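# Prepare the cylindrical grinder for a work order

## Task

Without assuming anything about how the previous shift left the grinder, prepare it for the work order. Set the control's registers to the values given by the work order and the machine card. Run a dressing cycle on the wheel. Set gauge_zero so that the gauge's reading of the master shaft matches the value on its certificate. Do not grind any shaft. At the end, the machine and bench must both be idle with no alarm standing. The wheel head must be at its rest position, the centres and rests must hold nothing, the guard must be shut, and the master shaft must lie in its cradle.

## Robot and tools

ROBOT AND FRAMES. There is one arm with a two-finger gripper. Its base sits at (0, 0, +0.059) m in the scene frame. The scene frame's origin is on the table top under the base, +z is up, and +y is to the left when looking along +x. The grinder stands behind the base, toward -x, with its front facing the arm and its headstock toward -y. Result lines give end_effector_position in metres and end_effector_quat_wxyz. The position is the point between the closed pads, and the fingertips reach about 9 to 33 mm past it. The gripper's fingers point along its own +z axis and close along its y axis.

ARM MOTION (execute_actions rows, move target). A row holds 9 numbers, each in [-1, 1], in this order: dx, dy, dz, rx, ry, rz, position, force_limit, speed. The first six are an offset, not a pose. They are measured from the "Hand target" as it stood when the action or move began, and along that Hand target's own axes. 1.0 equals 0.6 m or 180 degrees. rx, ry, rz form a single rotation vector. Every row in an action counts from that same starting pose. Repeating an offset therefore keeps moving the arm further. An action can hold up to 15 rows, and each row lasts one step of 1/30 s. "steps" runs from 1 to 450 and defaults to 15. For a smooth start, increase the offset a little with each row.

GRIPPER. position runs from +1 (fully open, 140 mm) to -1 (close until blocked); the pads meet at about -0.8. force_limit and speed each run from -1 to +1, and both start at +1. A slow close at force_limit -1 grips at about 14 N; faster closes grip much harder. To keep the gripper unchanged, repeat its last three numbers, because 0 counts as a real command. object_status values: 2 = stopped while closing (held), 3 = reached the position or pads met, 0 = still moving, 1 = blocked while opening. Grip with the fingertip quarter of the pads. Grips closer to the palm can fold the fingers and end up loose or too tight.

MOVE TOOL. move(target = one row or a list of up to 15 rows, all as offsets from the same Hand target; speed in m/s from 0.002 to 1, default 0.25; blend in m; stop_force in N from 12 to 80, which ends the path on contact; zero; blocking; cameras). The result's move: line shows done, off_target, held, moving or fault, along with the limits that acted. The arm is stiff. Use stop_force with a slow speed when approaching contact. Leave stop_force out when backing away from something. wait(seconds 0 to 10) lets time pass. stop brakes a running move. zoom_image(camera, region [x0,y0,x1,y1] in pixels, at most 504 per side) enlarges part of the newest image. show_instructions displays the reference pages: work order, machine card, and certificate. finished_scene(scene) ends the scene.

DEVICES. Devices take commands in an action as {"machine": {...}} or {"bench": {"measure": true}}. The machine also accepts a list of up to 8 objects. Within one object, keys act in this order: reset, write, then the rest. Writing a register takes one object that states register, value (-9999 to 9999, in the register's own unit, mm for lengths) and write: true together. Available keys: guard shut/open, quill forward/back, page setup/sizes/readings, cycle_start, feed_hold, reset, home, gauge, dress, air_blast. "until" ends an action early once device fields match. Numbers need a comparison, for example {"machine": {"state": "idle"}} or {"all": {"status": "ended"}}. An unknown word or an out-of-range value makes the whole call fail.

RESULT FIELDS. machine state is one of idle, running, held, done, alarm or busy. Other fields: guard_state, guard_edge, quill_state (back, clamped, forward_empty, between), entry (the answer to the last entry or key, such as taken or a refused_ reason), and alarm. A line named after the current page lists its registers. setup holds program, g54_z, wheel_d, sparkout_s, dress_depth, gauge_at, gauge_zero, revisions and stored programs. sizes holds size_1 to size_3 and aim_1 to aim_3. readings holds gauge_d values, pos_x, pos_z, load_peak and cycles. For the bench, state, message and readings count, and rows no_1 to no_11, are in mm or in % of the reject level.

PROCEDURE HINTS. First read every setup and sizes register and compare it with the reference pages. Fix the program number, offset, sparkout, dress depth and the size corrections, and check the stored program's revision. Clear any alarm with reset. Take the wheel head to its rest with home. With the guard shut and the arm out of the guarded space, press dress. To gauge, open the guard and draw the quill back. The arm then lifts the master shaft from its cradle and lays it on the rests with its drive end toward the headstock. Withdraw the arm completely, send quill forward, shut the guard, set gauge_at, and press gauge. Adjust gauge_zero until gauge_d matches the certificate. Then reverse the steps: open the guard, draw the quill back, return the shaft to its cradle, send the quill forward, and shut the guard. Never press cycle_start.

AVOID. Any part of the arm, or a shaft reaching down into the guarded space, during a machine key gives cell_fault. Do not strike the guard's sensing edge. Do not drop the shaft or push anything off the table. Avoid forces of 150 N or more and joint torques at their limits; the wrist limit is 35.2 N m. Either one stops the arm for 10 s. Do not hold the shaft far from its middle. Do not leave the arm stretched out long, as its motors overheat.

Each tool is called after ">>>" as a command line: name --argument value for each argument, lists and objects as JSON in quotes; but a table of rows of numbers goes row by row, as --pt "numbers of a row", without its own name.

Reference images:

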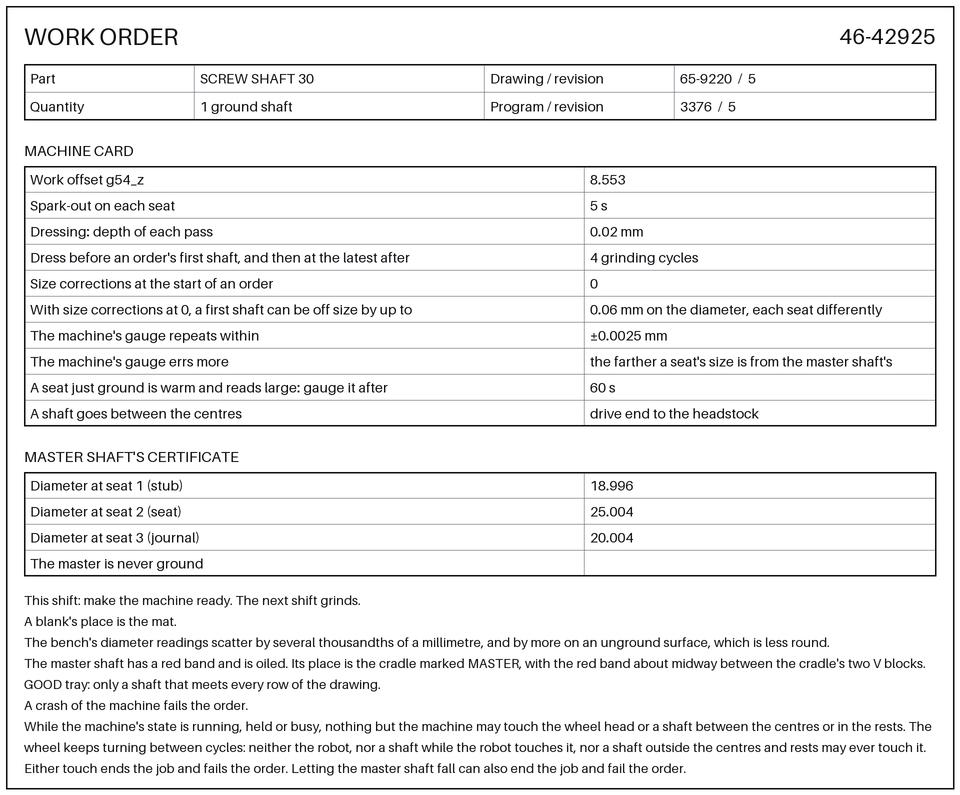

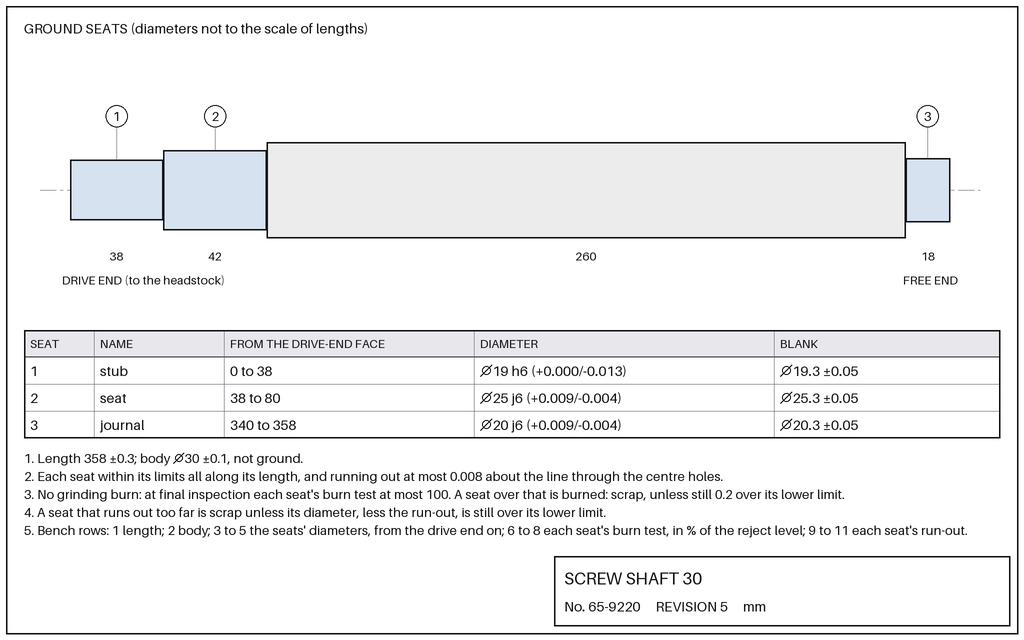

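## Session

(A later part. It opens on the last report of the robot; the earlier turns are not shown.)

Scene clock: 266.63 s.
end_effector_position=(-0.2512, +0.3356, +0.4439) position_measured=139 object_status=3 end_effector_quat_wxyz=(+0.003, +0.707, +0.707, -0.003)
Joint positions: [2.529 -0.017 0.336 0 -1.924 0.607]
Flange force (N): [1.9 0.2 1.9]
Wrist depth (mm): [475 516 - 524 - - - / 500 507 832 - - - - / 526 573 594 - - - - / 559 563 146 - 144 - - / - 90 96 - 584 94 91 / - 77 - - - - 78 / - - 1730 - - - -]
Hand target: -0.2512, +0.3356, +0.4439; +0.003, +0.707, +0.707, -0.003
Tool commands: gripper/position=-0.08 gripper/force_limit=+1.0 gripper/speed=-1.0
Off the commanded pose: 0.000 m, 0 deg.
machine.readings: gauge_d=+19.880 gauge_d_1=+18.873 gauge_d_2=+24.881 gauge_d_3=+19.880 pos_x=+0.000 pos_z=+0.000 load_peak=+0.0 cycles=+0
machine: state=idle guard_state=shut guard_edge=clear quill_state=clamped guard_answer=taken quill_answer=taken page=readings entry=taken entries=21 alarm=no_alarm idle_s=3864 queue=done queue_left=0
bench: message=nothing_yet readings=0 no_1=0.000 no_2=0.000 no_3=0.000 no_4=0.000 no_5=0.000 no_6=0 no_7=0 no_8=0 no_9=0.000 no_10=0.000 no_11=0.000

>>> execute_actions --actions '[{"machine":[{"register":"gauge_zero","value":-0.131,"write":true,"page":"setup"},{"guard":"open"},{"quill":"back"}],"steps":300,"until":{"machine":{"guard_state":"open"}}}]'

>>> move --pt "-0.222 -0.64 0 0 0 0 -0.08 1 -1" --pt "-0.222 -0.64 0.4 0 0 0 -0.08 1 -1" --blend '[0.04,0]' --speed '[0.2,0.12]' --cameras '["cam_wrist","cam_centres"]'

Scene clock: 284.73 s.
end_effector_position=(-0.2512, +0.3356, +0.4439) position_measured=139 object_status=3 end_effector_quat_wxyz=(+0.003, +0.707, +0.707, -0.003)
Joint positions: [2.529 -0.017 0.336 0 -1.924 0.607]
Flange force (N): [2.2 0.3 1.4]
Wrist depth (mm): [473 504 695 - - - - / 503 533 770 562 - - - / 524 539 630 - - - - / 558 570 146 - 143 - - / - 90 96 - 580 94 91 / - 77 1613 - 616 - 78 / - - 1743 - 668 - -]
Hand target: -0.2512, +0.3356, +0.4439; +0.003, +0.707, +0.707, -0.003
Tool commands: gripper/position=-0.08 gripper/force_limit=+1.0 gripper/speed=-1.0
Off the commanded pose: 0.000 m, 0 deg.
machine.setup: program=+3376 g54_z=+8.553 wheel_d=+281.495 sparkout_s=+5.0 dress_depth=+0.020 gauge_at=+3 gauge_zero=-0.131 program_revision=+5 since_dress=+0 stored1_number=+9000 stored1_revision=+1 stored2_number=+7530 stored2_revision=+3 stored3_number=+1624 stored3_revision=+6 stored4_number=+3376 stored4_revision=+5
machine: state=idle guard_state=open guard_edge=clear quill_state=clamped guard_answer=taken quill_answer=taken page=setup entry=taken entries=22 alarm=no_alarm idle_s=3882 queue=running queue_left=1
bench: message=nothing_yet readings=0 no_1=0.000 no_2=0.000 no_3=0.000 no_4=0.000 no_5=0.000 no_6=0 no_7=0 no_8=0 no_9=0.000 no_10=0.000 no_11=0.000

Scene clock: 289.17 s.
end_effector_position=(-0.6352, +0.2004, +0.2051) position_measured=139 object_status=3 end_effector_quat_wxyz=(+0.003, +0.707, +0.707, -0.003)
Joint positions: [3.028 0.577 0.519 0 -1.513 0.108]
Flange force (N): [0.4 1.5 1.7]
Wrist depth (mm): [312 318 261 136 260 261 976 / - - 275 142 274 275 1040 / 338 345 292 150 287 297 1078 / 344 - 147 160 164 305 1124 / - 90 109 171 194 94 92 / - 77 350 183 195 - 78 / - - 346 198 345 - -]
Hand target: -0.6352, +0.2004, +0.2050; +0.003, +0.707, +0.707, -0.003
Off the commanded pose: 0.000 m, 0 deg.
machine.setup: program=+3376 g54_z=+8.553 wheel_d=+281.495 sparkout_s=+5.0 dress_depth=+0.020 gauge_at=+3 gauge_zero=-0.131 program_revision=+5 since_dress=+0 stored1_number=+9000 stored1_revision=+1 stored2_number=+7530 stored2_revision=+3 stored3_number=+1624 stored3_revision=+6 stored4_number=+3376 stored4_revision=+5
machine: state=idle guard_state=open guard_edge=clear quill_state=back guard_answer=taken quill_answer=taken page=setup entry=taken entries=22 alarm=no_alarm idle_s=3886 queue=done queue_left=0
bench: message=nothing_yet readings=0 no_1=0.000 no_2=0.000 no_3=0.000 no_4=0.000 no_5=0.000 no_6=0 no_7=0 no_8=0 no_9=0.000 no_10=0.000 no_11=0.000
move: done
camera_calibration:
cam_wrist: T_world_to_cam=[[0.999635, -0.00808478, 0.0257663, 0.635885], [-0.0163871, -0.939988, 0.340815, 0.116778], [0.0214646, -0.341113, -0.939777, 0.418577], [0, 0, 0, 1]] pos_world=[-0.642724, 0.257693, 0.337186]
Images, in order (width x height): cam_centres 672x504, cam_wrist 672x504.

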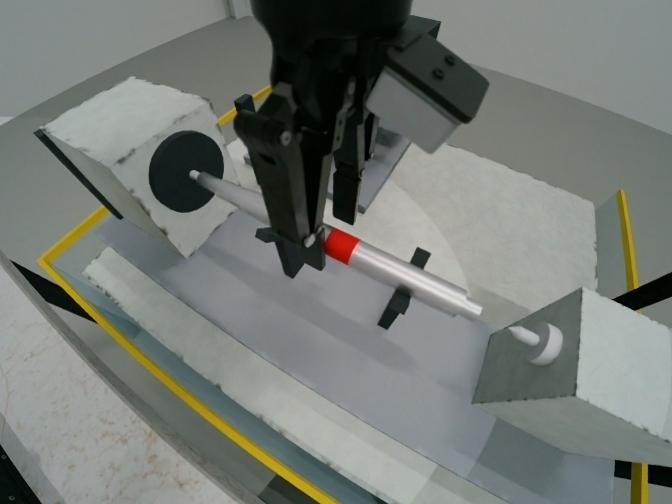

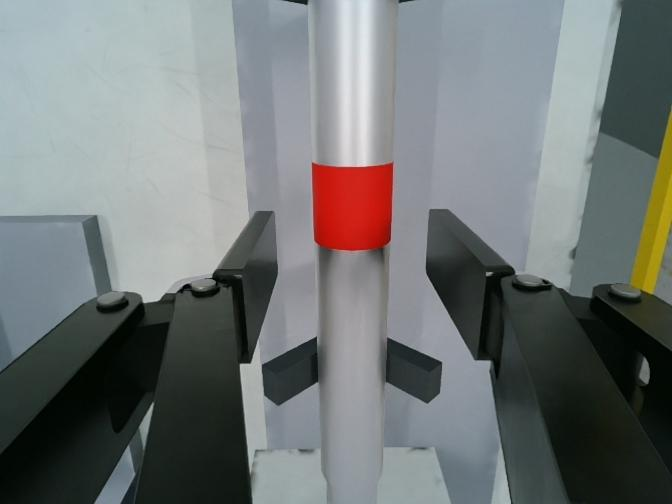

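>>> execute_actions --actions '[{"rows":[[0,0,0,0,0,0,-1,1,-1]],"steps":60}]'

>>> move --pt "0 0 -0.0009 0 0 0 -1 1 -1" --pt "0.0267 0 -0.0013 0 0 0 -1 1 -1" --speed '[0.01,0.03]' --cameras '["cam_wrist","cam_centres"]'

Scene clock: 301.10 s.
end_effector_position=(-0.6352, +0.2004, +0.2050) position_measured=189 object_status=2 end_effector_quat_wxyz=(+0.003, +0.707, +0.707, -0.003)
Joint positions: [3.028 0.577 0.519 0 -1.513 0.108]
Flange force (N): [-2.5 9.6 -11.7]
Wrist depth (mm): [314 - 258 136 261 261 1017 / - - 275 142 274 275 919 / - - 287 151 290 292 1108 / 342 362 - 157 168 299 1145 / 358 84 89 167 88 88 87 / - 72 - 182 - 65 72 / - - - 194 - - 72]
Hand target: -0.6352, +0.2004, +0.2050; +0.003, +0.707, +0.707, -0.003
Off the commanded pose: 0.000 m, 0 deg.
machine.setup: program=+3376 g54_z=+8.553 wheel_d=+281.495 sparkout_s=+5.0 dress_depth=+0.020 gauge_at=+3 gauge_zero=-0.131 program_revision=+5 since_dress=+0 stored1_number=+9000 stored1_revision=+1 stored2_number=+7530 stored2_revision=+3 stored3_number=+1624 stored3_revision=+6 stored4_number=+3376 stored4_revision=+5
machine: state=idle guard_state=open guard_edge=clear quill_state=back guard_answer=taken quill_answer=taken page=setup entry=taken entries=22 alarm=no_alarm idle_s=3898 queue=done queue_left=0
bench: message=nothing_yet readings=0 no_1=0.000 no_2=0.000 no_3=0.000 no_4=0.000 no_5=0.000 no_6=0 no_7=0 no_8=0 no_9=0.000 no_10=0.000 no_11=0.000

Scene clock: 302.47 s.
end_effector_position=(-0.6352, +0.2164, +0.2057) position_measured=189 object_status=2 end_effector_quat_wxyz=(+0.003, +0.707, +0.707, -0.003)
Joint positions: [3.004 0.592 0.543 0 -1.522 0.132]
Flange force (N): [0.1 3.8 16.5]
Wrist depth (mm): [- 315 144 137 148 261 992 / - 332 273 142 273 274 1044 / - - 293 151 290 293 1098 / 349 - - 157 300 305 1156 / 358 84 89 167 88 88 82 / - 72 - 182 - 65 72 / - - - 194 - - 72]
Hand target: -0.6352, +0.2164, +0.2057; +0.003, +0.707, +0.707, -0.003
Off the commanded pose: 0.000 m, 0 deg.
machine.setup: program=+3376 g54_z=+8.553 wheel_d=+281.495 sparkout_s=+5.0 dress_depth=+0.020 gauge_at=+3 gauge_zero=-0.131 program_revision=+5 since_dress=+0 stored1_number=+9000 stored1_revision=+1 stored2_number=+7530 stored2_revision=+3 stored3_number=+1624 stored3_revision=+6 stored4_number=+3376 stored4_revision=+5
machine: state=idle guard_state=open guard_edge=clear quill_state=back guard_answer=taken quill_answer=taken page=setup entry=taken entries=22 alarm=no_alarm idle_s=3899 queue=done queue_left=0
bench: message=nothing_yet readings=0 no_1=0.000 no_2=0.000 no_3=0.000 no_4=0.000 no_5=0.000 no_6=0 no_7=0 no_8=0 no_9=0.000 no_10=0.000 no_11=0.000
move: done
camera_calibration:
cam_wrist: T_world_to_cam=[[0.999635, -0.00808478, 0.0257663, 0.636099], [-0.0163871, -0.939988, 0.340815, 0.131611], [0.0214646, -0.341113, -0.939777, 0.424601], [0, 0, 0, 1]] pos_world=[-0.642824, 0.273693, 0.337786]
Images, in order (width x height): cam_centres 672x504, cam_wrist 672x504.

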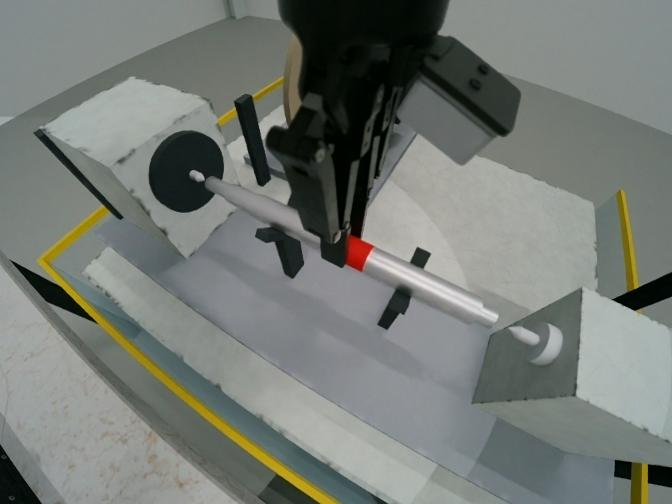

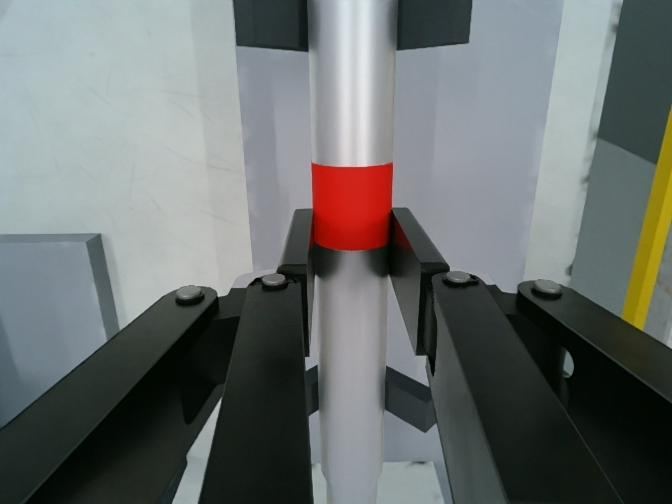

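>>> move --pt "0 0 -0.357 0 0 0 -1 1 -1" --pt "0.1227 0.4837 -0.357 0 0 0.0833 -1 1 -1" --pt "0.3443 0.802 -0.357 0 0 0.1944 -1 1 -1" --blend '[0.03,0.1,0]' --speed '[0.12,0.22,0.22]'

>>> execute_actions --actions '[{"machine":{"guard":"shut"},"steps":1}]'

>>> move --pt "0.2945 0.4205 0 0 0 0.1111 -1 1 -1" --pt "0.247 0.9338 0 0 0 0.25 -1 1 -1" --blend '[0.1,0]' --speed '[0.23,0.23]'

Scene clock: 322.77 s.
end_effector_position=(-0.1541, +0.4249, +0.4182) position_measured=189 object_status=2 end_effector_quat_wxyz=(+0.003, +0.887, +0.462, -0.002)
Joint positions: [2.209 0.045 0.338 0 -1.864 0.317]
Flange force (N): [2.1 0.5 19.7]
Wrist depth (mm): [- - - - - - - / - - - - - - - / - - - - - - - / - - - - - - - / - - - - - - - / - - - - - - - / - - - - - - -]
Hand target: -0.1540, +0.4249, +0.4182; +0.003, +0.887, +0.462, -0.002
Off the commanded pose: 0.000 m, 0 deg.
machine.setup: program=+3376 g54_z=+8.553 wheel_d=+281.495 sparkout_s=+5.0 dress_depth=+0.020 gauge_at=+3 gauge_zero=-0.131 program_revision=+5 since_dress=+0 stored1_number=+9000 stored1_revision=+1 stored2_number=+7530 stored2_revision=+3 stored3_number=+1624 stored3_revision=+6 stored4_number=+3376 stored4_revision=+5
machine: state=idle guard_state=open guard_edge=clear quill_state=back guard_answer=taken quill_answer=taken page=setup entry=taken entries=22 alarm=no_alarm idle_s=3920 queue=done queue_left=0
bench: message=nothing_yet readings=0 no_1=0.000 no_2=0.000 no_3=0.000 no_4=0.000 no_5=0.000 no_6=0 no_7=0 no_8=0 no_9=0.000 no_10=0.000 no_11=0.000
move: done

Scene clock: 323.00 s.
end_effector_position=(-0.1541, +0.4249, +0.4182) position_measured=189 object_status=2 end_effector_quat_wxyz=(+0.003, +0.887, +0.462, -0.002)
Joint positions: [2.209 0.045 0.338 0 -1.864 0.317]
Flange force (N): [1.4 -0.3 18.3]
Wrist depth (mm): [- - - - - - - / - - - - - - - / - - - - - - - / - - - - - - - / - - - - - - - / - - - - - - - / - - - - - - -]
Hand target: -0.1540, +0.4249, +0.4182; +0.003, +0.887, +0.462, -0.002
Tool commands: gripper/position=-1.0 gripper/force_limit=+1.0 gripper/speed=-1.0
Off the commanded pose: 0.000 m, 0 deg.
machine.setup: program=+3376 g54_z=+8.553 wheel_d=+281.495 sparkout_s=+5.0 dress_depth=+0.020 gauge_at=+3 gauge_zero=-0.131 program_revision=+5 since_dress=+0 stored1_number=+9000 stored1_revision=+1 stored2_number=+7530 stored2_revision=+3 stored3_number=+1624 stored3_revision=+6 stored4_number=+3376 stored4_revision=+5
machine: state=idle guard_state=between guard_edge=clear quill_state=back guard_answer=taken quill_answer=taken page=setup entry=taken entries=22 alarm=no_alarm idle_s=3920 queue=running queue_left=0
bench: message=nothing_yet readings=0 no_1=0.000 no_2=0.000 no_3=0.000 no_4=0.000 no_5=0.000 no_6=0 no_7=0 no_8=0 no_9=0.000 no_10=0.000 no_11=0.000

Scene clock: 326.17 s.
end_effector_position=(+0.3901, +0.2254, +0.4196) position_measured=189 object_status=2 end_effector_quat_wxyz=(+0.004, +0.996, +0.088, +0.000)
Joint positions: [0.807 0.044 0.337 0 -1.864 0.933]
Flange force (N): [2.1 1.2 19.0]
Wrist depth (mm): [- - - 495 - - - / - - - - - - - / - - - - - - - / - - - - - - - / - - - - - - - / - - - - - - - / - - - - - - -]
Hand target: +0.3901, +0.2254, +0.4196; +0.004, +0.996, +0.088, +0.000
Off the commanded pose: 0.000 m, 0 deg.
machine.setup: program=+3376 g54_z=+8.553 wheel_d=+281.495 sparkout_s=+5.0 dress_depth=+0.020 gauge_at=+3 gauge_zero=-0.131 program_revision=+5 since_dress=+0 stored1_number=+9000 stored1_revision=+1 stored2_number=+7530 stored2_revision=+3 stored3_number=+1624 stored3_revision=+6 stored4_number=+3376 stored4_revision=+5
machine: state=idle guard_state=shut guard_edge=clear quill_state=back guard_answer=taken quill_answer=taken page=setup entry=taken entries=22 alarm=no_alarm idle_s=3923 queue=done queue_left=0
bench: message=nothing_yet readings=0 no_1=0.000 no_2=0.000 no_3=0.000 no_4=0.000 no_5=0.000 no_6=0 no_7=0 no_8=0 no_9=0.000 no_10=0.000 no_11=0.000
move: done

>>> move --pt "0.0428 0.507 0 0 0 0.0765 -1 1 -1" --pt "0.0428 0.507 0.516 0 0 0.0765 -1 1 -1" --blend '[0.05,0]' --speed '[0.23,0.14]' --cameras '["cam_wrist"]'

Scene clock: 351.17 s.
end_effector_position=(+0.4690, -0.0716, +0.2304) position_measured=189 object_status=2 end_effector_quat_wxyz=(+0.004, +0.999, -0.032, +0.001)
Joint positions: [0.118 0.075 -0.081 0.001 -1.413 1.382]
Flange force (N): [0.7 1.0 19.1]
Flange force when the fault began (N): [22.6 -5.6 -74.9]
Wrist depth (mm): [- - - - - - - / - - - - - - - / - - - - - - - / - 346 - 335 - - 372 / - 79 89 112 88 88 87 / - 72 - - - 65 72 / - - - 420 - - 72]
Hand target: +0.4690, -0.0716, +0.2304; +0.004, +0.999, -0.032, +0.001 (not the last commanded pose)
Tool commands: gripper/position=-1.0 gripper/force_limit=+1.0 gripper/speed=-1.0
Off the commanded pose: 0.118 m, 0 deg.
FORCE FAULT: contact force on the arm reached its limit, and the arm stopped for 10 seconds. The contact can be on any part of the arm, not only on its tool. The arm's remaining commands of this call were not run. During the stop the arm's controller moved it back a little. The arm's target is now where it stood when the stop ended, not its last command. The arm accepts commands again.
machine.setup: program=+3376 g54_z=+8.553 wheel_d=+281.495 sparkout_s=+5.0 dress_depth=+0.020 gauge_at=+3 gauge_zero=-0.131 program_revision=+5 since_dress=+0 stored1_number=+9000 stored1_revision=+1 stored2_number=+7530 stored2_revision=+3 stored3_number=+1624 stored3_revision=+6 stored4_number=+3376 stored4_revision=+5
machine: state=idle guard_state=shut guard_edge=clear quill_state=back guard_answer=taken quill_answer=taken page=setup entry=taken entries=22 alarm=no_alarm idle_s=3948 queue=done queue_left=0
bench: message=nothing_yet readings=0 no_1=0.000 no_2=0.000 no_3=0.000 no_4=0.000 no_5=0.000 no_6=0 no_7=0 no_8=0 no_9=0.000 no_10=0.000 no_11=0.000
move: fault; path passed 1 of 2 targets
camera_calibration:
cam_wrist: T_world_to_cam=[[-0.0734878, -0.996698, 0.0345206, -0.0401499], [-0.940081, 0.0807859, 0.331241, 0.37914], [-0.332936, -0.00810996, -0.942914, 0.516622], [0, 0, 0, 1]] pos_world=[0.525474, -0.0664567, 0.36293]
Images, in order (width x height): cam_wrist 672x504.

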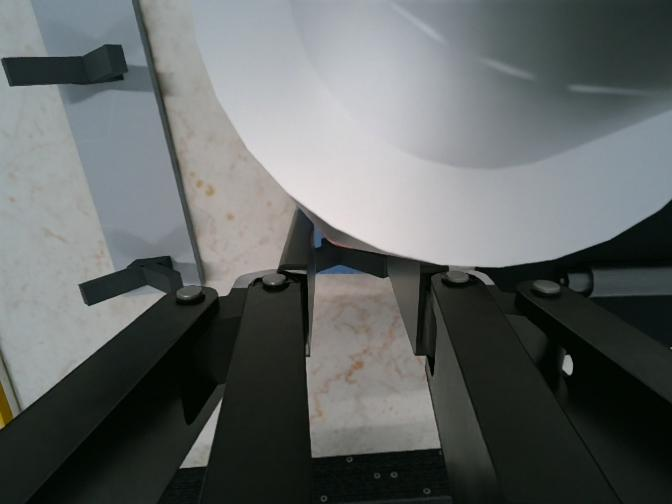

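>>> execute_actions --actions '[]'

Scene clock: 356.30 s.
end_effector_position=(+0.4690, -0.0716, +0.2304) position_measured=189 object_status=2 end_effector_quat_wxyz=(+0.004, +0.999, -0.032, +0.001)
Joint positions: [0.118 0.075 -0.081 0.001 -1.413 1.382]
Joint velocities: within noise
Flange force (N): [0.8 1.1 19.0]
Wrist depth (mm): [- - - - - - - / - - - - - - - / - - - - - - - / - 353 - 337 - - 373 / - 84 89 112 88 88 87 / - 72 - - - 65 72 / - - - 441 - - 72]
Hand target: +0.4690, -0.0716, +0.2304; +0.004, +0.999, -0.032, +0.001 (not the last commanded pose)
Tool commands: gripper/position=-1.0 gripper/force_limit=+1.0 gripper/speed=-1.0
Off the commanded pose: 0.118 m, 0 deg.
machine.setup: program=+3376 g54_z=+8.553 wheel_d=+281.495 sparkout_s=+5.0 dress_depth=+0.020 gauge_at=+3 gauge_zero=-0.131 program_revision=+5 since_dress=+0 stored1_number=+9000 stored1_revision=+1 stored2_number=+7530 stored2_revision=+3 stored3_number=+1624 stored3_revision=+6 stored4_number=+3376 stored4_revision=+5
machine: state=idle guard_state=shut guard_edge=clear quill_state=back guard_answer=taken quill_answer=taken page=setup entry=taken entries=22 alarm=no_alarm idle_s=3953 queue=done queue_left=0
bench: message=nothing_yet readings=0 no_1=0.000 no_2=0.000 no_3=0.000 no_4=0.000 no_5=0.000 no_6=0 no_7=0 no_8=0 no_9=0.000 no_10=0.000 no_11=0.000
camera_calibration:
cam_wrist: T_world_to_cam=[[-0.0734878, -0.996698, 0.0345206, -0.0401499], [-0.940081, 0.0807859, 0.331241, 0.37914], [-0.332936, -0.00810996, -0.942914, 0.516622], [0, 0, 0, 1]] pos_world=[0.525474, -0.0664567, 0.36293]

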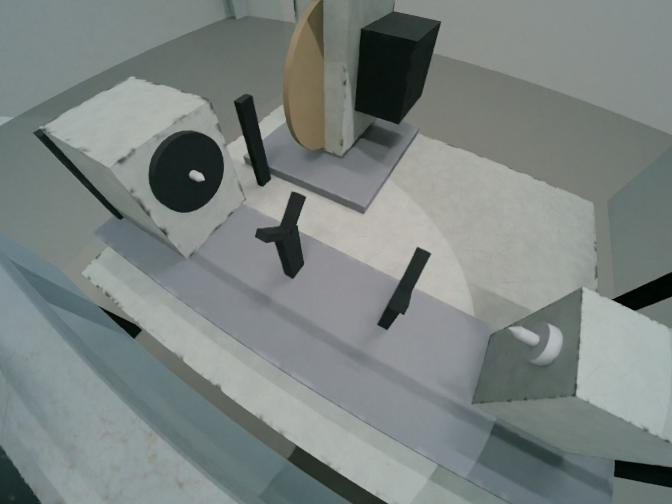

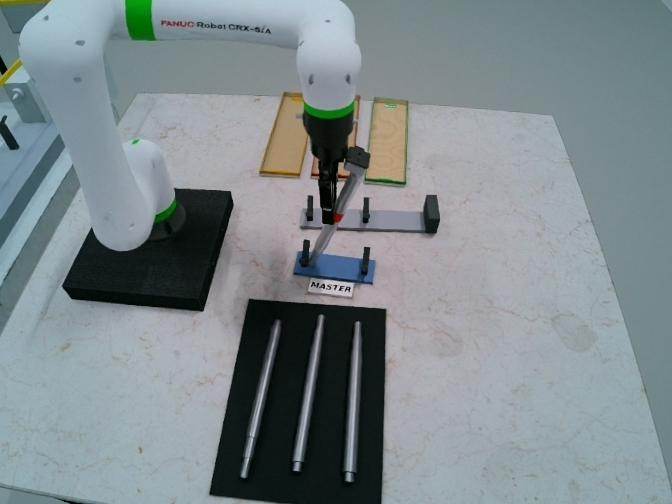

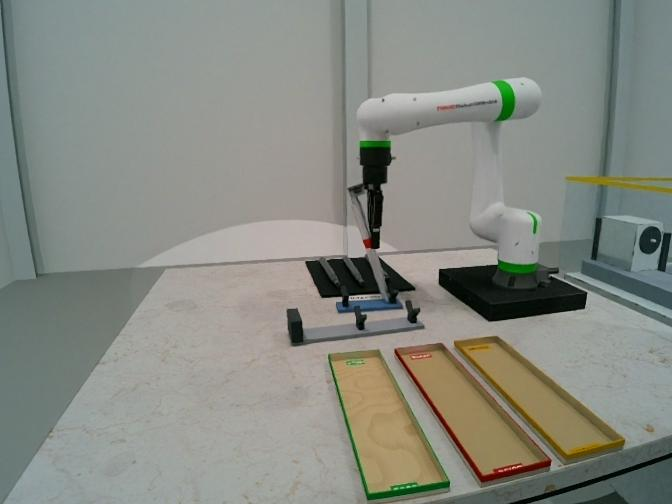

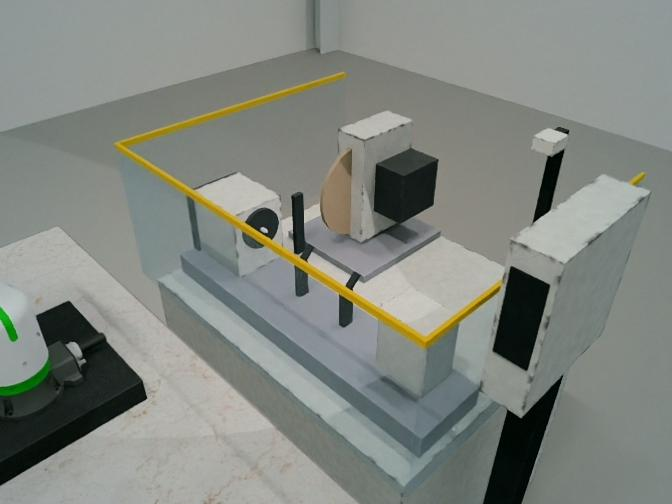

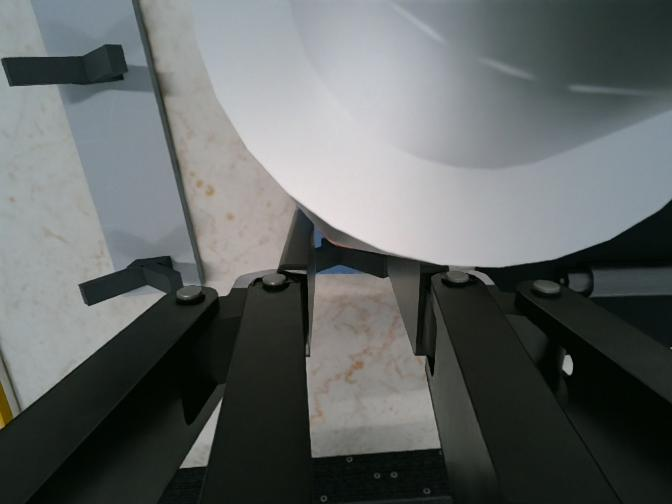

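>>> move --pt "0 0 -0.183 0 0 0 -1 1 -1" --pt "0.4474 -0.0815 -0.15 0 0 0.4794 -1 1 -1" --blend '[0.03,0]' --speed '[0.08,0.12]' --cameras '["cam_low","cam_high"]'

>>> zoom_image --camera "cam_high" --region '[240, 100, 600, 400]'

>>> zoom_image --camera "cam_low" --region '[180, 120, 480, 380]'

Scene clock: 458.30 s.
end_effector_position=(+0.7390, -0.0393, +0.3201) position_measured=189 object_status=2 end_effector_quat_wxyz=(-0.004, +0.707, -0.707, +0.012)
Joint positions: [0.117 1.012 1.534 0.006 -2.07 -0.12]
Flange force (N): no reading
Wrist depth (mm): [- - - - - - - / - - - - - - - / - - - - - - - / 491 - - 119 133 469 467 / 510 84 89 416 88 88 82 / - 72 - - - 65 72 / - - - - - - 72]
Hand target: +0.7399, -0.0393, +0.3206; +0.002, +0.707, -0.707, +0.004
Off the commanded pose: 0.001 m, 1 deg.
machine.setup: program=+3376 g54_z=+8.553 wheel_d=+281.495 sparkout_s=+5.0 dress_depth=+0.020 gauge_at=+3 gauge_zero=-0.131 program_revision=+5 since_dress=+0 stored1_number=+9000 stored1_revision=+1 stored2_number=+7530 stored2_revision=+3 stored3_number=+1624 stored3_revision=+6 stored4_number=+3376 stored4_revision=+5
machine: state=idle guard_state=shut guard_edge=clear quill_state=back guard_answer=taken quill_answer=taken page=setup entry=taken entries=22 alarm=no_alarm idle_s=4054 queue=done queue_left=0
bench: message=nothing_yet readings=0 no_1=0.000 no_2=0.000 no_3=0.000 no_4=0.000 no_5=0.000 no_6=0 no_7=0 no_8=0 no_9=0.000 no_10=0.000 no_11=0.000
elbow stopped short: the move would have taken joint 3 (elbow) straighter than the controller allows.
move: done
Images, in order (width x height): cam_high 672x504, cam_low 672x504.

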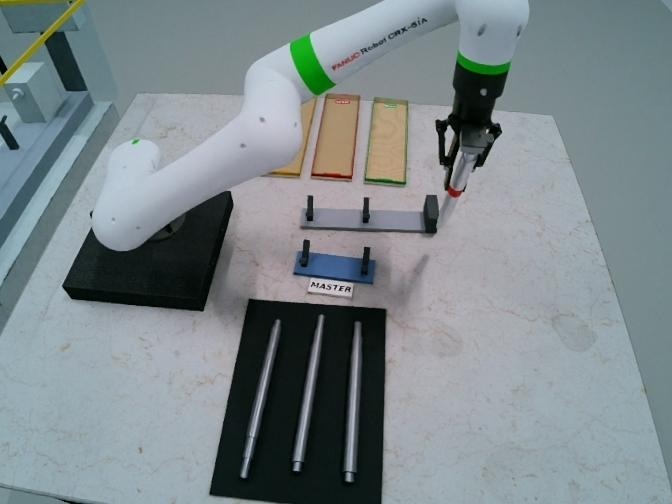

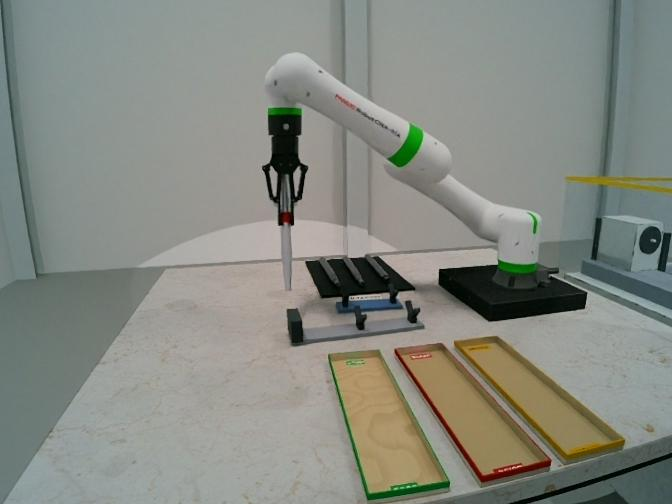

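Scaled by 1.400 from the camera's 672x504 image, which has a finer 960x720 frame.

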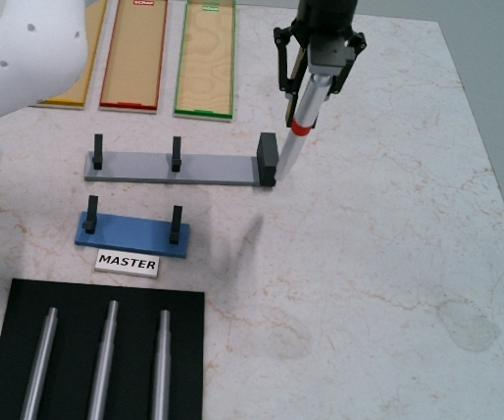

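Scaled by 1.680 from the camera's 672x504 image, which has a finer 960x720 frame.

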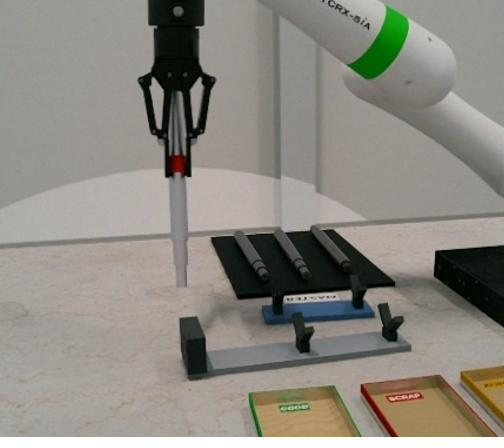

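>>> move --pt "-0.265 0.4833 -0.15 0 0 -0.1667 -1 1 -1" --pt "-0.6983 0.8167 -0.15 0 0 -0.3333 -1 1 -1" --blend '[0.1,0]' --speed 0.15

Scene clock: 517.10 s.
end_effector_position=(+0.2497, +0.3803, +0.4061) position_measured=189 object_status=2 end_effector_quat_wxyz=(+0.004, +0.966, -0.259, +0.002)
Joint positions: [1.274 0.044 0.307 0.003 -1.834 -0.233]
Flange force (N): [0.8 -4.2 17.3]
Wrist depth (mm): [- - - - - - - / - - - - - - - / - - - - - - - / 1370 567 113 - 166 573 519 / 1420 84 89 113 88 88 82 / - 72 - - - 65 72 / - - - - - - 72]
Hand target: +0.2497, +0.3804, +0.4061; +0.004, +0.966, -0.259, +0.002
Off the commanded pose: 0.000 m, 0 deg.
machine.setup: program=+3376 g54_z=+8.553 wheel_d=+281.495 sparkout_s=+5.0 dress_depth=+0.020 gauge_at=+3 gauge_zero=-0.131 program_revision=+5 since_dress=+0 stored1_number=+9000 stored1_revision=+1 stored2_number=+7530 stored2_revision=+3 stored3_number=+1624 stored3_revision=+6 stored4_number=+3376 stored4_revision=+5
machine: state=idle guard_state=shut guard_edge=clear quill_state=back guard_answer=taken quill_answer=taken page=setup entry=taken entries=22 alarm=no_alarm idle_s=4112 queue=done queue_left=0
bench: message=nothing_yet readings=0 no_1=0.000 no_2=0.000 no_3=0.000 no_4=0.000 no_5=0.000 no_6=0 no_7=0 no_8=0 no_9=0.000 no_10=0.000 no_11=0.000
move: done

>>> move --pt "-0.394 0.1506 0 0 0 -0.0833 -1 1 -1" --pt "-0.68 0.4889 0 0 0 -0.1667 -1 1 -1" --pt "-0.68 0.4889 0.227 0 0 -0.1667 -1 1 -1" --blend '[0.08,0.03,0]' --speed '[0.15,0.15,0.08]' --cameras '["cam_low","cam_machine"]'

>>> zoom_image --camera "cam_machine" --region '[0, 100, 350, 500]'

>>> zoom_image --camera "cam_low" --region '[440, 100, 672, 380]'

Scene clock: 541.83 s.
end_effector_position=(-0.2501, +0.3291, +0.2695) position_measured=189 object_status=2 end_effector_quat_wxyz=(+0.004, +1.000, +0.000, +0.001)
Joint positions: [2.538 -0.091 -0.147 0.001 -1.517 -0.974]
Flange force (N): [0.1 -1.6 19.1]
Wrist depth (mm): [- - - - - - - / - - - - - - - / - - - - - - - / - - 423 429 133 426 594 / 1281 84 89 112 88 88 77 / - 72 - 469 - 62 72 / - - - 454 - - 72]
Hand target: -0.2501, +0.3291, +0.2694; +0.004, +1.000, +0.000, +0.001
Off the commanded pose: 0.000 m, 0 deg.
machine.setup: program=+3376 g54_z=+8.553 wheel_d=+281.495 sparkout_s=+5.0 dress_depth=+0.020 gauge_at=+3 gauge_zero=-0.131 program_revision=+5 since_dress=+0 stored1_number=+9000 stored1_revision=+1 stored2_number=+7530 stored2_revision=+3 stored3_number=+1624 stored3_revision=+6 stored4_number=+3376 stored4_revision=+5
machine: state=idle guard_state=shut guard_edge=clear quill_state=back guard_answer=taken quill_answer=taken page=setup entry=taken entries=22 alarm=no_alarm idle_s=4136 queue=done queue_left=0
bench: message=nothing_yet readings=0 no_1=0.000 no_2=0.000 no_3=0.000 no_4=0.000 no_5=0.000 no_6=0 no_7=0 no_8=0 no_9=0.000 no_10=0.000 no_11=0.000
move: done
Images, in order (width x height): cam_low 672x504, cam_machine 672x504.

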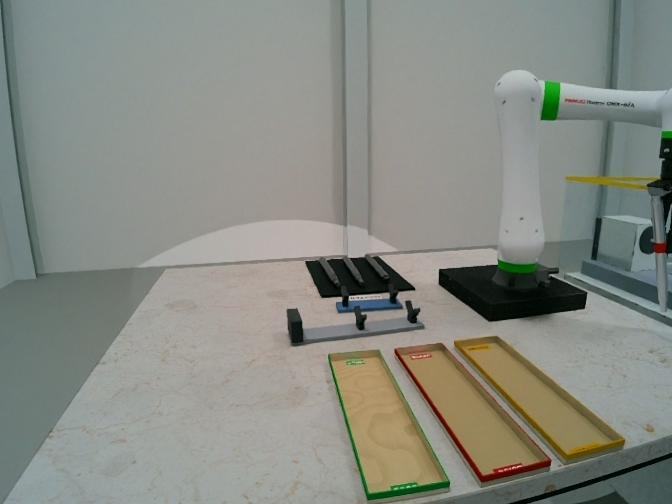

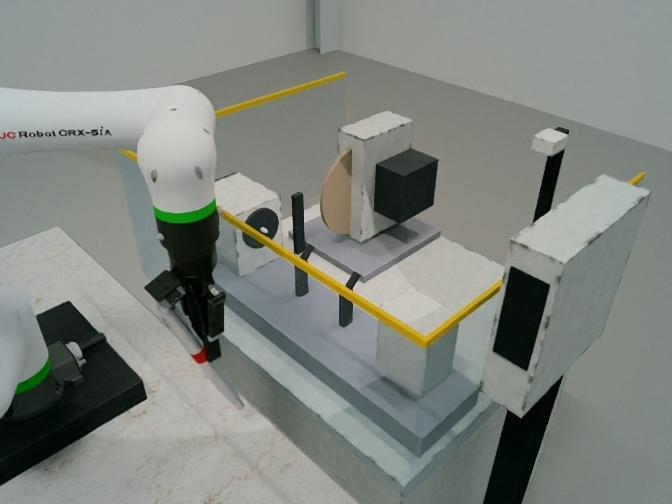

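Scaled by 1.260 from the camera's 672x504 image, which has a finer 960x720 frame.

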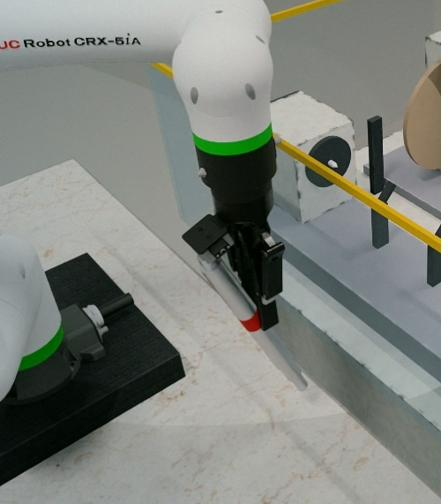

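Scaled by 1.800 from the camera's 672x504 image, which has a finer 960x720 frame.

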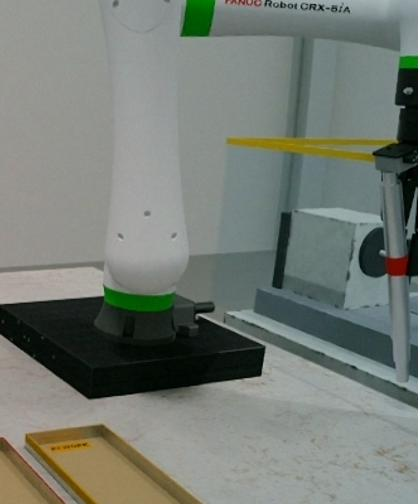

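>>> move --pt "0.16 0 0 0 0 0 -1 1 -1" --pt "0.16 0 0.06 0 0 0 -1 1 -1" --speed '[0.12,0.05]' --blend '[0.01,0]'

>>> move --target '[0.04,0,0.08,0,0,0,-1,1,-1]' --speed 0.012 --stop_force 12 --cameras '["cam_machine"]'

>>> zoom_image --camera "cam_machine" --region '[0, 160, 350, 500]'

Scene clock: 576.47 s.
end_effector_position=(-0.1541, +0.3288, +0.2336) position_measured=189 object_status=2 end_effector_quat_wxyz=(+0.004, +1.000, +0.000, +0.001)
Joint positions: [2.373 -0.217 -0.338 0.001 -1.452 -0.808]
Flange force (N): [0.3 -2.4 19.3]
Wrist depth (mm): [- - - - - - - / - - - - - - - / - - - - - - - / - 404 - 389 133 - - / - 84 89 408 88 88 77 / - 72 - - - 65 72 / - - - 481 - - 72]
Hand target: -0.1540, +0.3288, +0.2336; +0.004, +1.000, +0.000, +0.001
Off the commanded pose: 0.000 m, 0 deg.
machine.setup: program=+3376 g54_z=+8.553 wheel_d=+281.495 sparkout_s=+5.0 dress_depth=+0.020 gauge_at=+3 gauge_zero=-0.131 program_revision=+5 since_dress=+0 stored1_number=+9000 stored1_revision=+1 stored2_number=+7530 stored2_revision=+3 stored3_number=+1624 stored3_revision=+6 stored4_number=+3376 stored4_revision=+5
machine: state=idle guard_state=shut guard_edge=clear quill_state=back guard_answer=taken quill_answer=taken page=setup entry=taken entries=22 alarm=no_alarm idle_s=4171 queue=done queue_left=0
bench: message=nothing_yet readings=0 no_1=0.000 no_2=0.000 no_3=0.000 no_4=0.000 no_5=0.000 no_6=0 no_7=0 no_8=0 no_9=0.000 no_10=0.000 no_11=0.000
move: done

Scene clock: 578.87 s.
end_effector_position=(-0.1443, +0.3288, +0.2146) position_measured=189 object_status=2 end_effector_quat_wxyz=(+0.004, +1.000, +0.000, +0.001)
Joint positions: [2.353 -0.221 -0.387 0.001 -1.408 -0.788]
Flange force (N): [5.7 -1.7 -5.2]
Wrist depth (mm): [- - - - - - - / - - - - - - 290 / - 353 - - - - 303 / - 358 370 115 134 - 353 / - 84 89 111 88 88 77 / - 72 - - - 65 72 / - - - - - - 72]
Hand target: -0.1444, +0.3287, +0.2146; +0.004, +1.000, +0.000, +0.001 (not the last commanded pose)
Off the commanded pose: 0.032 m, 0 deg.
machine.setup: program=+3376 g54_z=+8.553 wheel_d=+281.495 sparkout_s=+5.0 dress_depth=+0.020 gauge_at=+3 gauge_zero=-0.131 program_revision=+5 since_dress=+0 stored1_number=+9000 stored1_revision=+1 stored2_number=+7530 stored2_revision=+3 stored3_number=+1624 stored3_revision=+6 stored4_number=+3376 stored4_revision=+5
machine: state=idle guard_state=shut guard_edge=clear quill_state=back guard_answer=taken quill_answer=taken page=setup entry=taken entries=22 alarm=no_alarm idle_s=4173 queue=done queue_left=0
bench: message=nothing_yet readings=0 no_1=0.000 no_2=0.000 no_3=0.000 no_4=0.000 no_5=0.000 no_6=0 no_7=0 no_8=0 no_9=0.000 no_10=0.000 no_11=0.000
move: contact
Images, in order (width x height): cam_machine 672x504.

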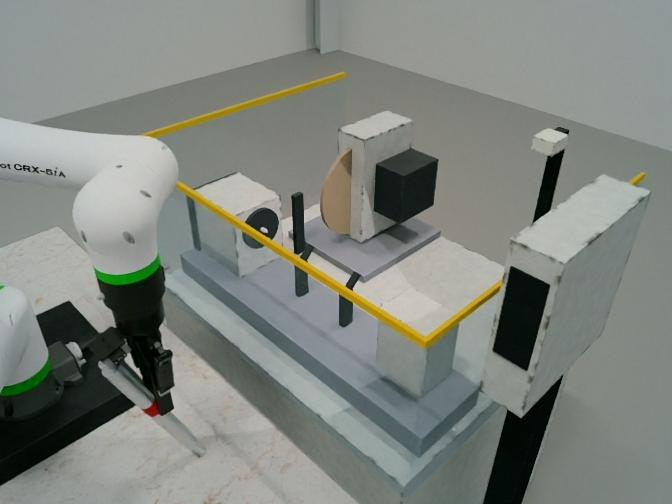

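Scaled by 1.440 from the camera's 672x504 image, which has a finer 960x720 frame.

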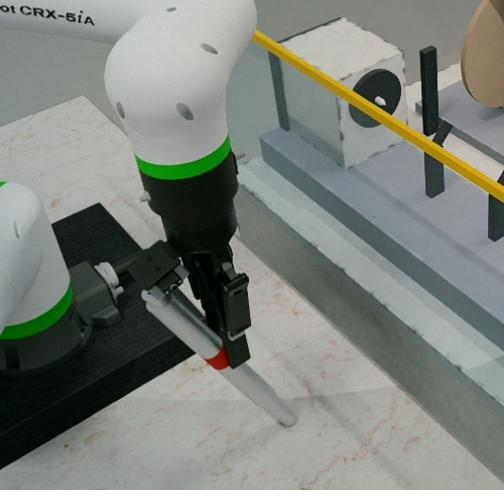

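>>> move --pt "0.05 0 0.01 0 0 0 -1 1 -1" --pt "0.0917 0 0.0233 0 0 0 -1 1 -1" --speed 0.02 --blend '[0.005,0]' --cameras '["cam_machine"]'

>>> zoom_image --camera "cam_machine" --region '[0, 160, 350, 500]'

Scene clock: 600.07 s.
end_effector_position=(-0.0893, +0.3286, +0.2007) position_measured=189 object_status=2 end_effector_quat_wxyz=(+0.004, +1.000, +0.000, +0.001)
Joint positions: [2.226 -0.268 -0.455 0.001 -1.386 -0.661]
Flange force (N): [0.5 -2.6 17.6]
Wrist depth (mm): [- 306 - - - - 289 / - 312 - 70 75 - 290 / - - 341 100 334 334 290 / 351 - 347 149 166 - 304 / 370 84 89 116 88 88 87 / - 72 - - - 65 72 / - - - - - - 72]
Hand target: -0.0893, +0.3286, +0.2007; +0.004, +1.000, +0.000, +0.001
Off the commanded pose: 0.000 m, 0 deg.
machine.setup: program=+3376 g54_z=+8.553 wheel_d=+281.495 sparkout_s=+5.0 dress_depth=+0.020 gauge_at=+3 gauge_zero=-0.131 program_revision=+5 since_dress=+0 stored1_number=+9000 stored1_revision=+1 stored2_number=+7530 stored2_revision=+3 stored3_number=+1624 stored3_revision=+6 stored4_number=+3376 stored4_revision=+5
machine: state=idle guard_state=shut guard_edge=clear quill_state=back guard_answer=taken quill_answer=taken page=setup entry=taken entries=22 alarm=no_alarm idle_s=4194 queue=done queue_left=0
bench: message=nothing_yet readings=0 no_1=0.000 no_2=0.000 no_3=0.000 no_4=0.000 no_5=0.000 no_6=0 no_7=0 no_8=0 no_9=0.000 no_10=0.000 no_11=0.000
move: done
Images, in order (width x height): cam_machine 672x504.

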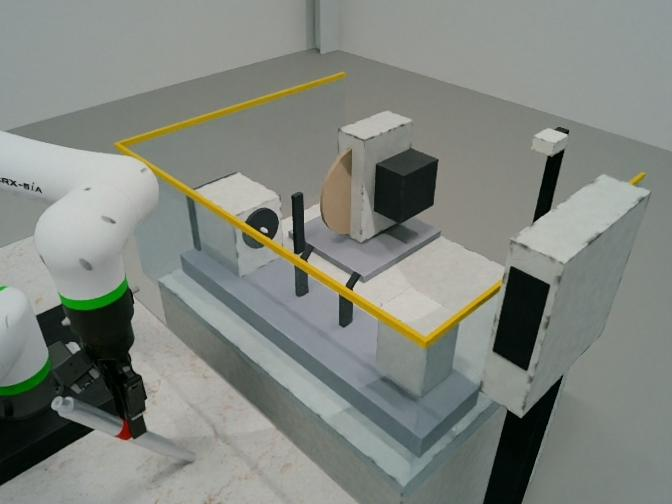

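Scaled by 1.440 from the camera's 672x504 image, which has a finer 960x720 frame.

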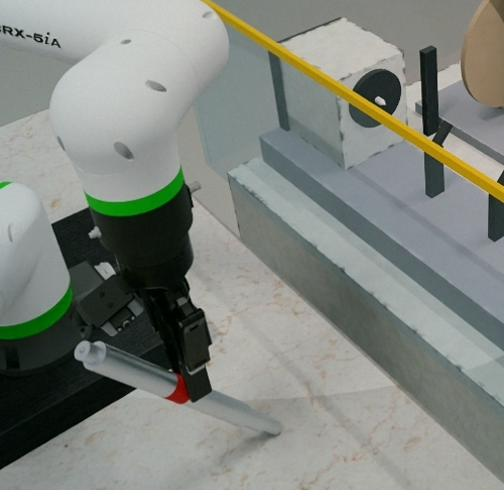

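>>> execute_actions --actions '[]' --cameras '["cam_wrist","cam_low"]'

>>> zoom_image --camera "cam_low" --region '[440, 160, 672, 380]'

Scene clock: 613.70 s.
end_effector_position=(-0.0893, +0.3286, +0.2007) position_measured=189 object_status=2 end_effector_quat_wxyz=(+0.004, +1.000, +0.000, +0.001)
Joint positions: [2.226 -0.268 -0.455 0.001 -1.386 -0.661]
Joint velocities: within noise
Flange force (N): [0.4 -3.3 17.4]
Wrist depth (mm): [302 302 - - - 312 288 / - 317 - 70 84 324 290 / 332 333 - 100 164 - 291 / 353 - - 148 134 - 305 / 366 84 89 112 88 88 87 / - 72 - - - 65 72 / - - - 485 - - 72]
Hand target: -0.0893, +0.3286, +0.2007; +0.004, +1.000, +0.000, +0.001
Tool commands: gripper/position=-1.0 gripper/force_limit=+1.0 gripper/speed=-1.0
Off the commanded pose: 0.000 m, 0 deg.
machine.setup: program=+3376 g54_z=+8.553 wheel_d=+281.495 sparkout_s=+5.0 dress_depth=+0.020 gauge_at=+3 gauge_zero=-0.131 program_revision=+5 since_dress=+0 stored1_number=+9000 stored1_revision=+1 stored2_number=+7530 stored2_revision=+3 stored3_number=+1624 stored3_revision=+6 stored4_number=+3376 stored4_revision=+5
machine: state=idle guard_state=shut guard_edge=clear quill_state=back guard_answer=taken quill_answer=taken page=setup entry=taken entries=22 alarm=no_alarm idle_s=4208 queue=done queue_left=0
bench: message=nothing_yet readings=0 no_1=0.000 no_2=0.000 no_3=0.000 no_4=0.000 no_5=0.000 no_6=0 no_7=0 no_8=0 no_9=0.000 no_10=0.000 no_11=0.000
camera_calibration:
cam_wrist: T_world_to_cam=[[-0.00880718, -0.999369, 0.0344192, 0.32534], [-0.943153, 0.0197383, 0.331773, -0.148526], [-0.332243, -0.0295406, -0.942731, 0.313078], [0, 0, 0, 1]] pos_world=[-0.0331991, 0.337315, 0.333228]
Images, in order (width x height): cam_low 672x504, cam_wrist 672x504.

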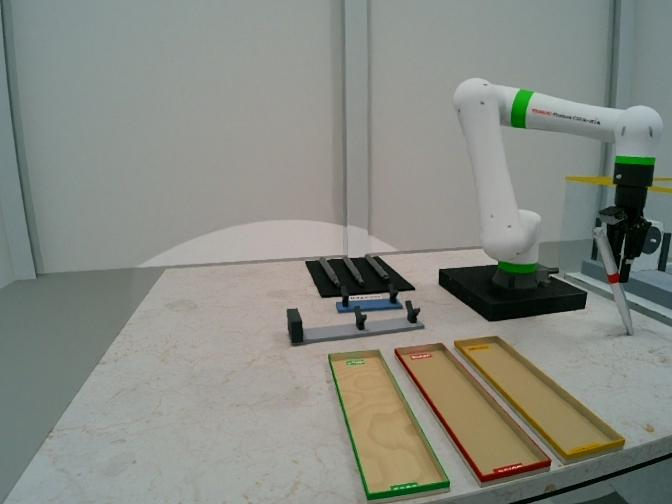

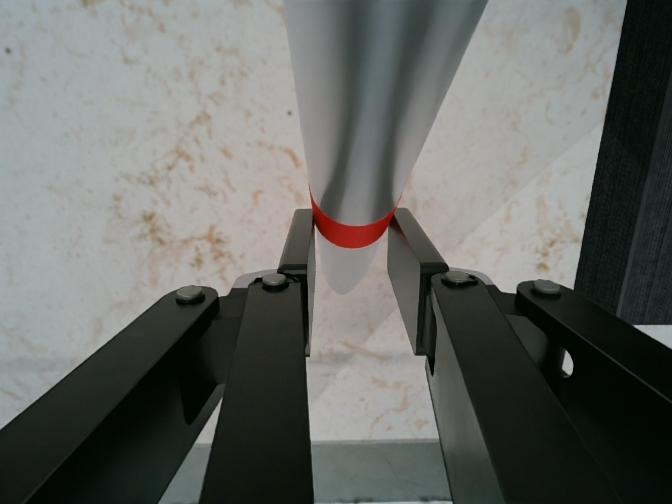

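Scaled by 2.172 from the camera's 672x504 image, which has a finer 960x720 frame.

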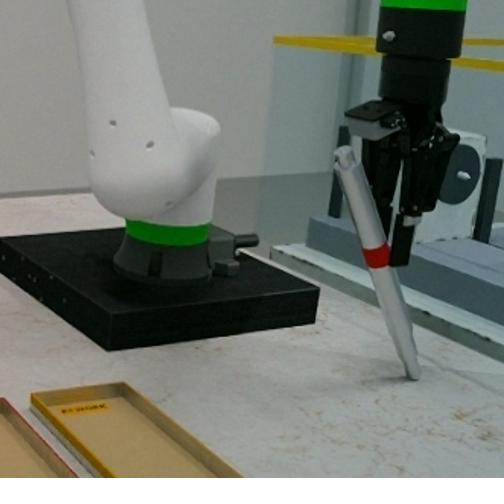

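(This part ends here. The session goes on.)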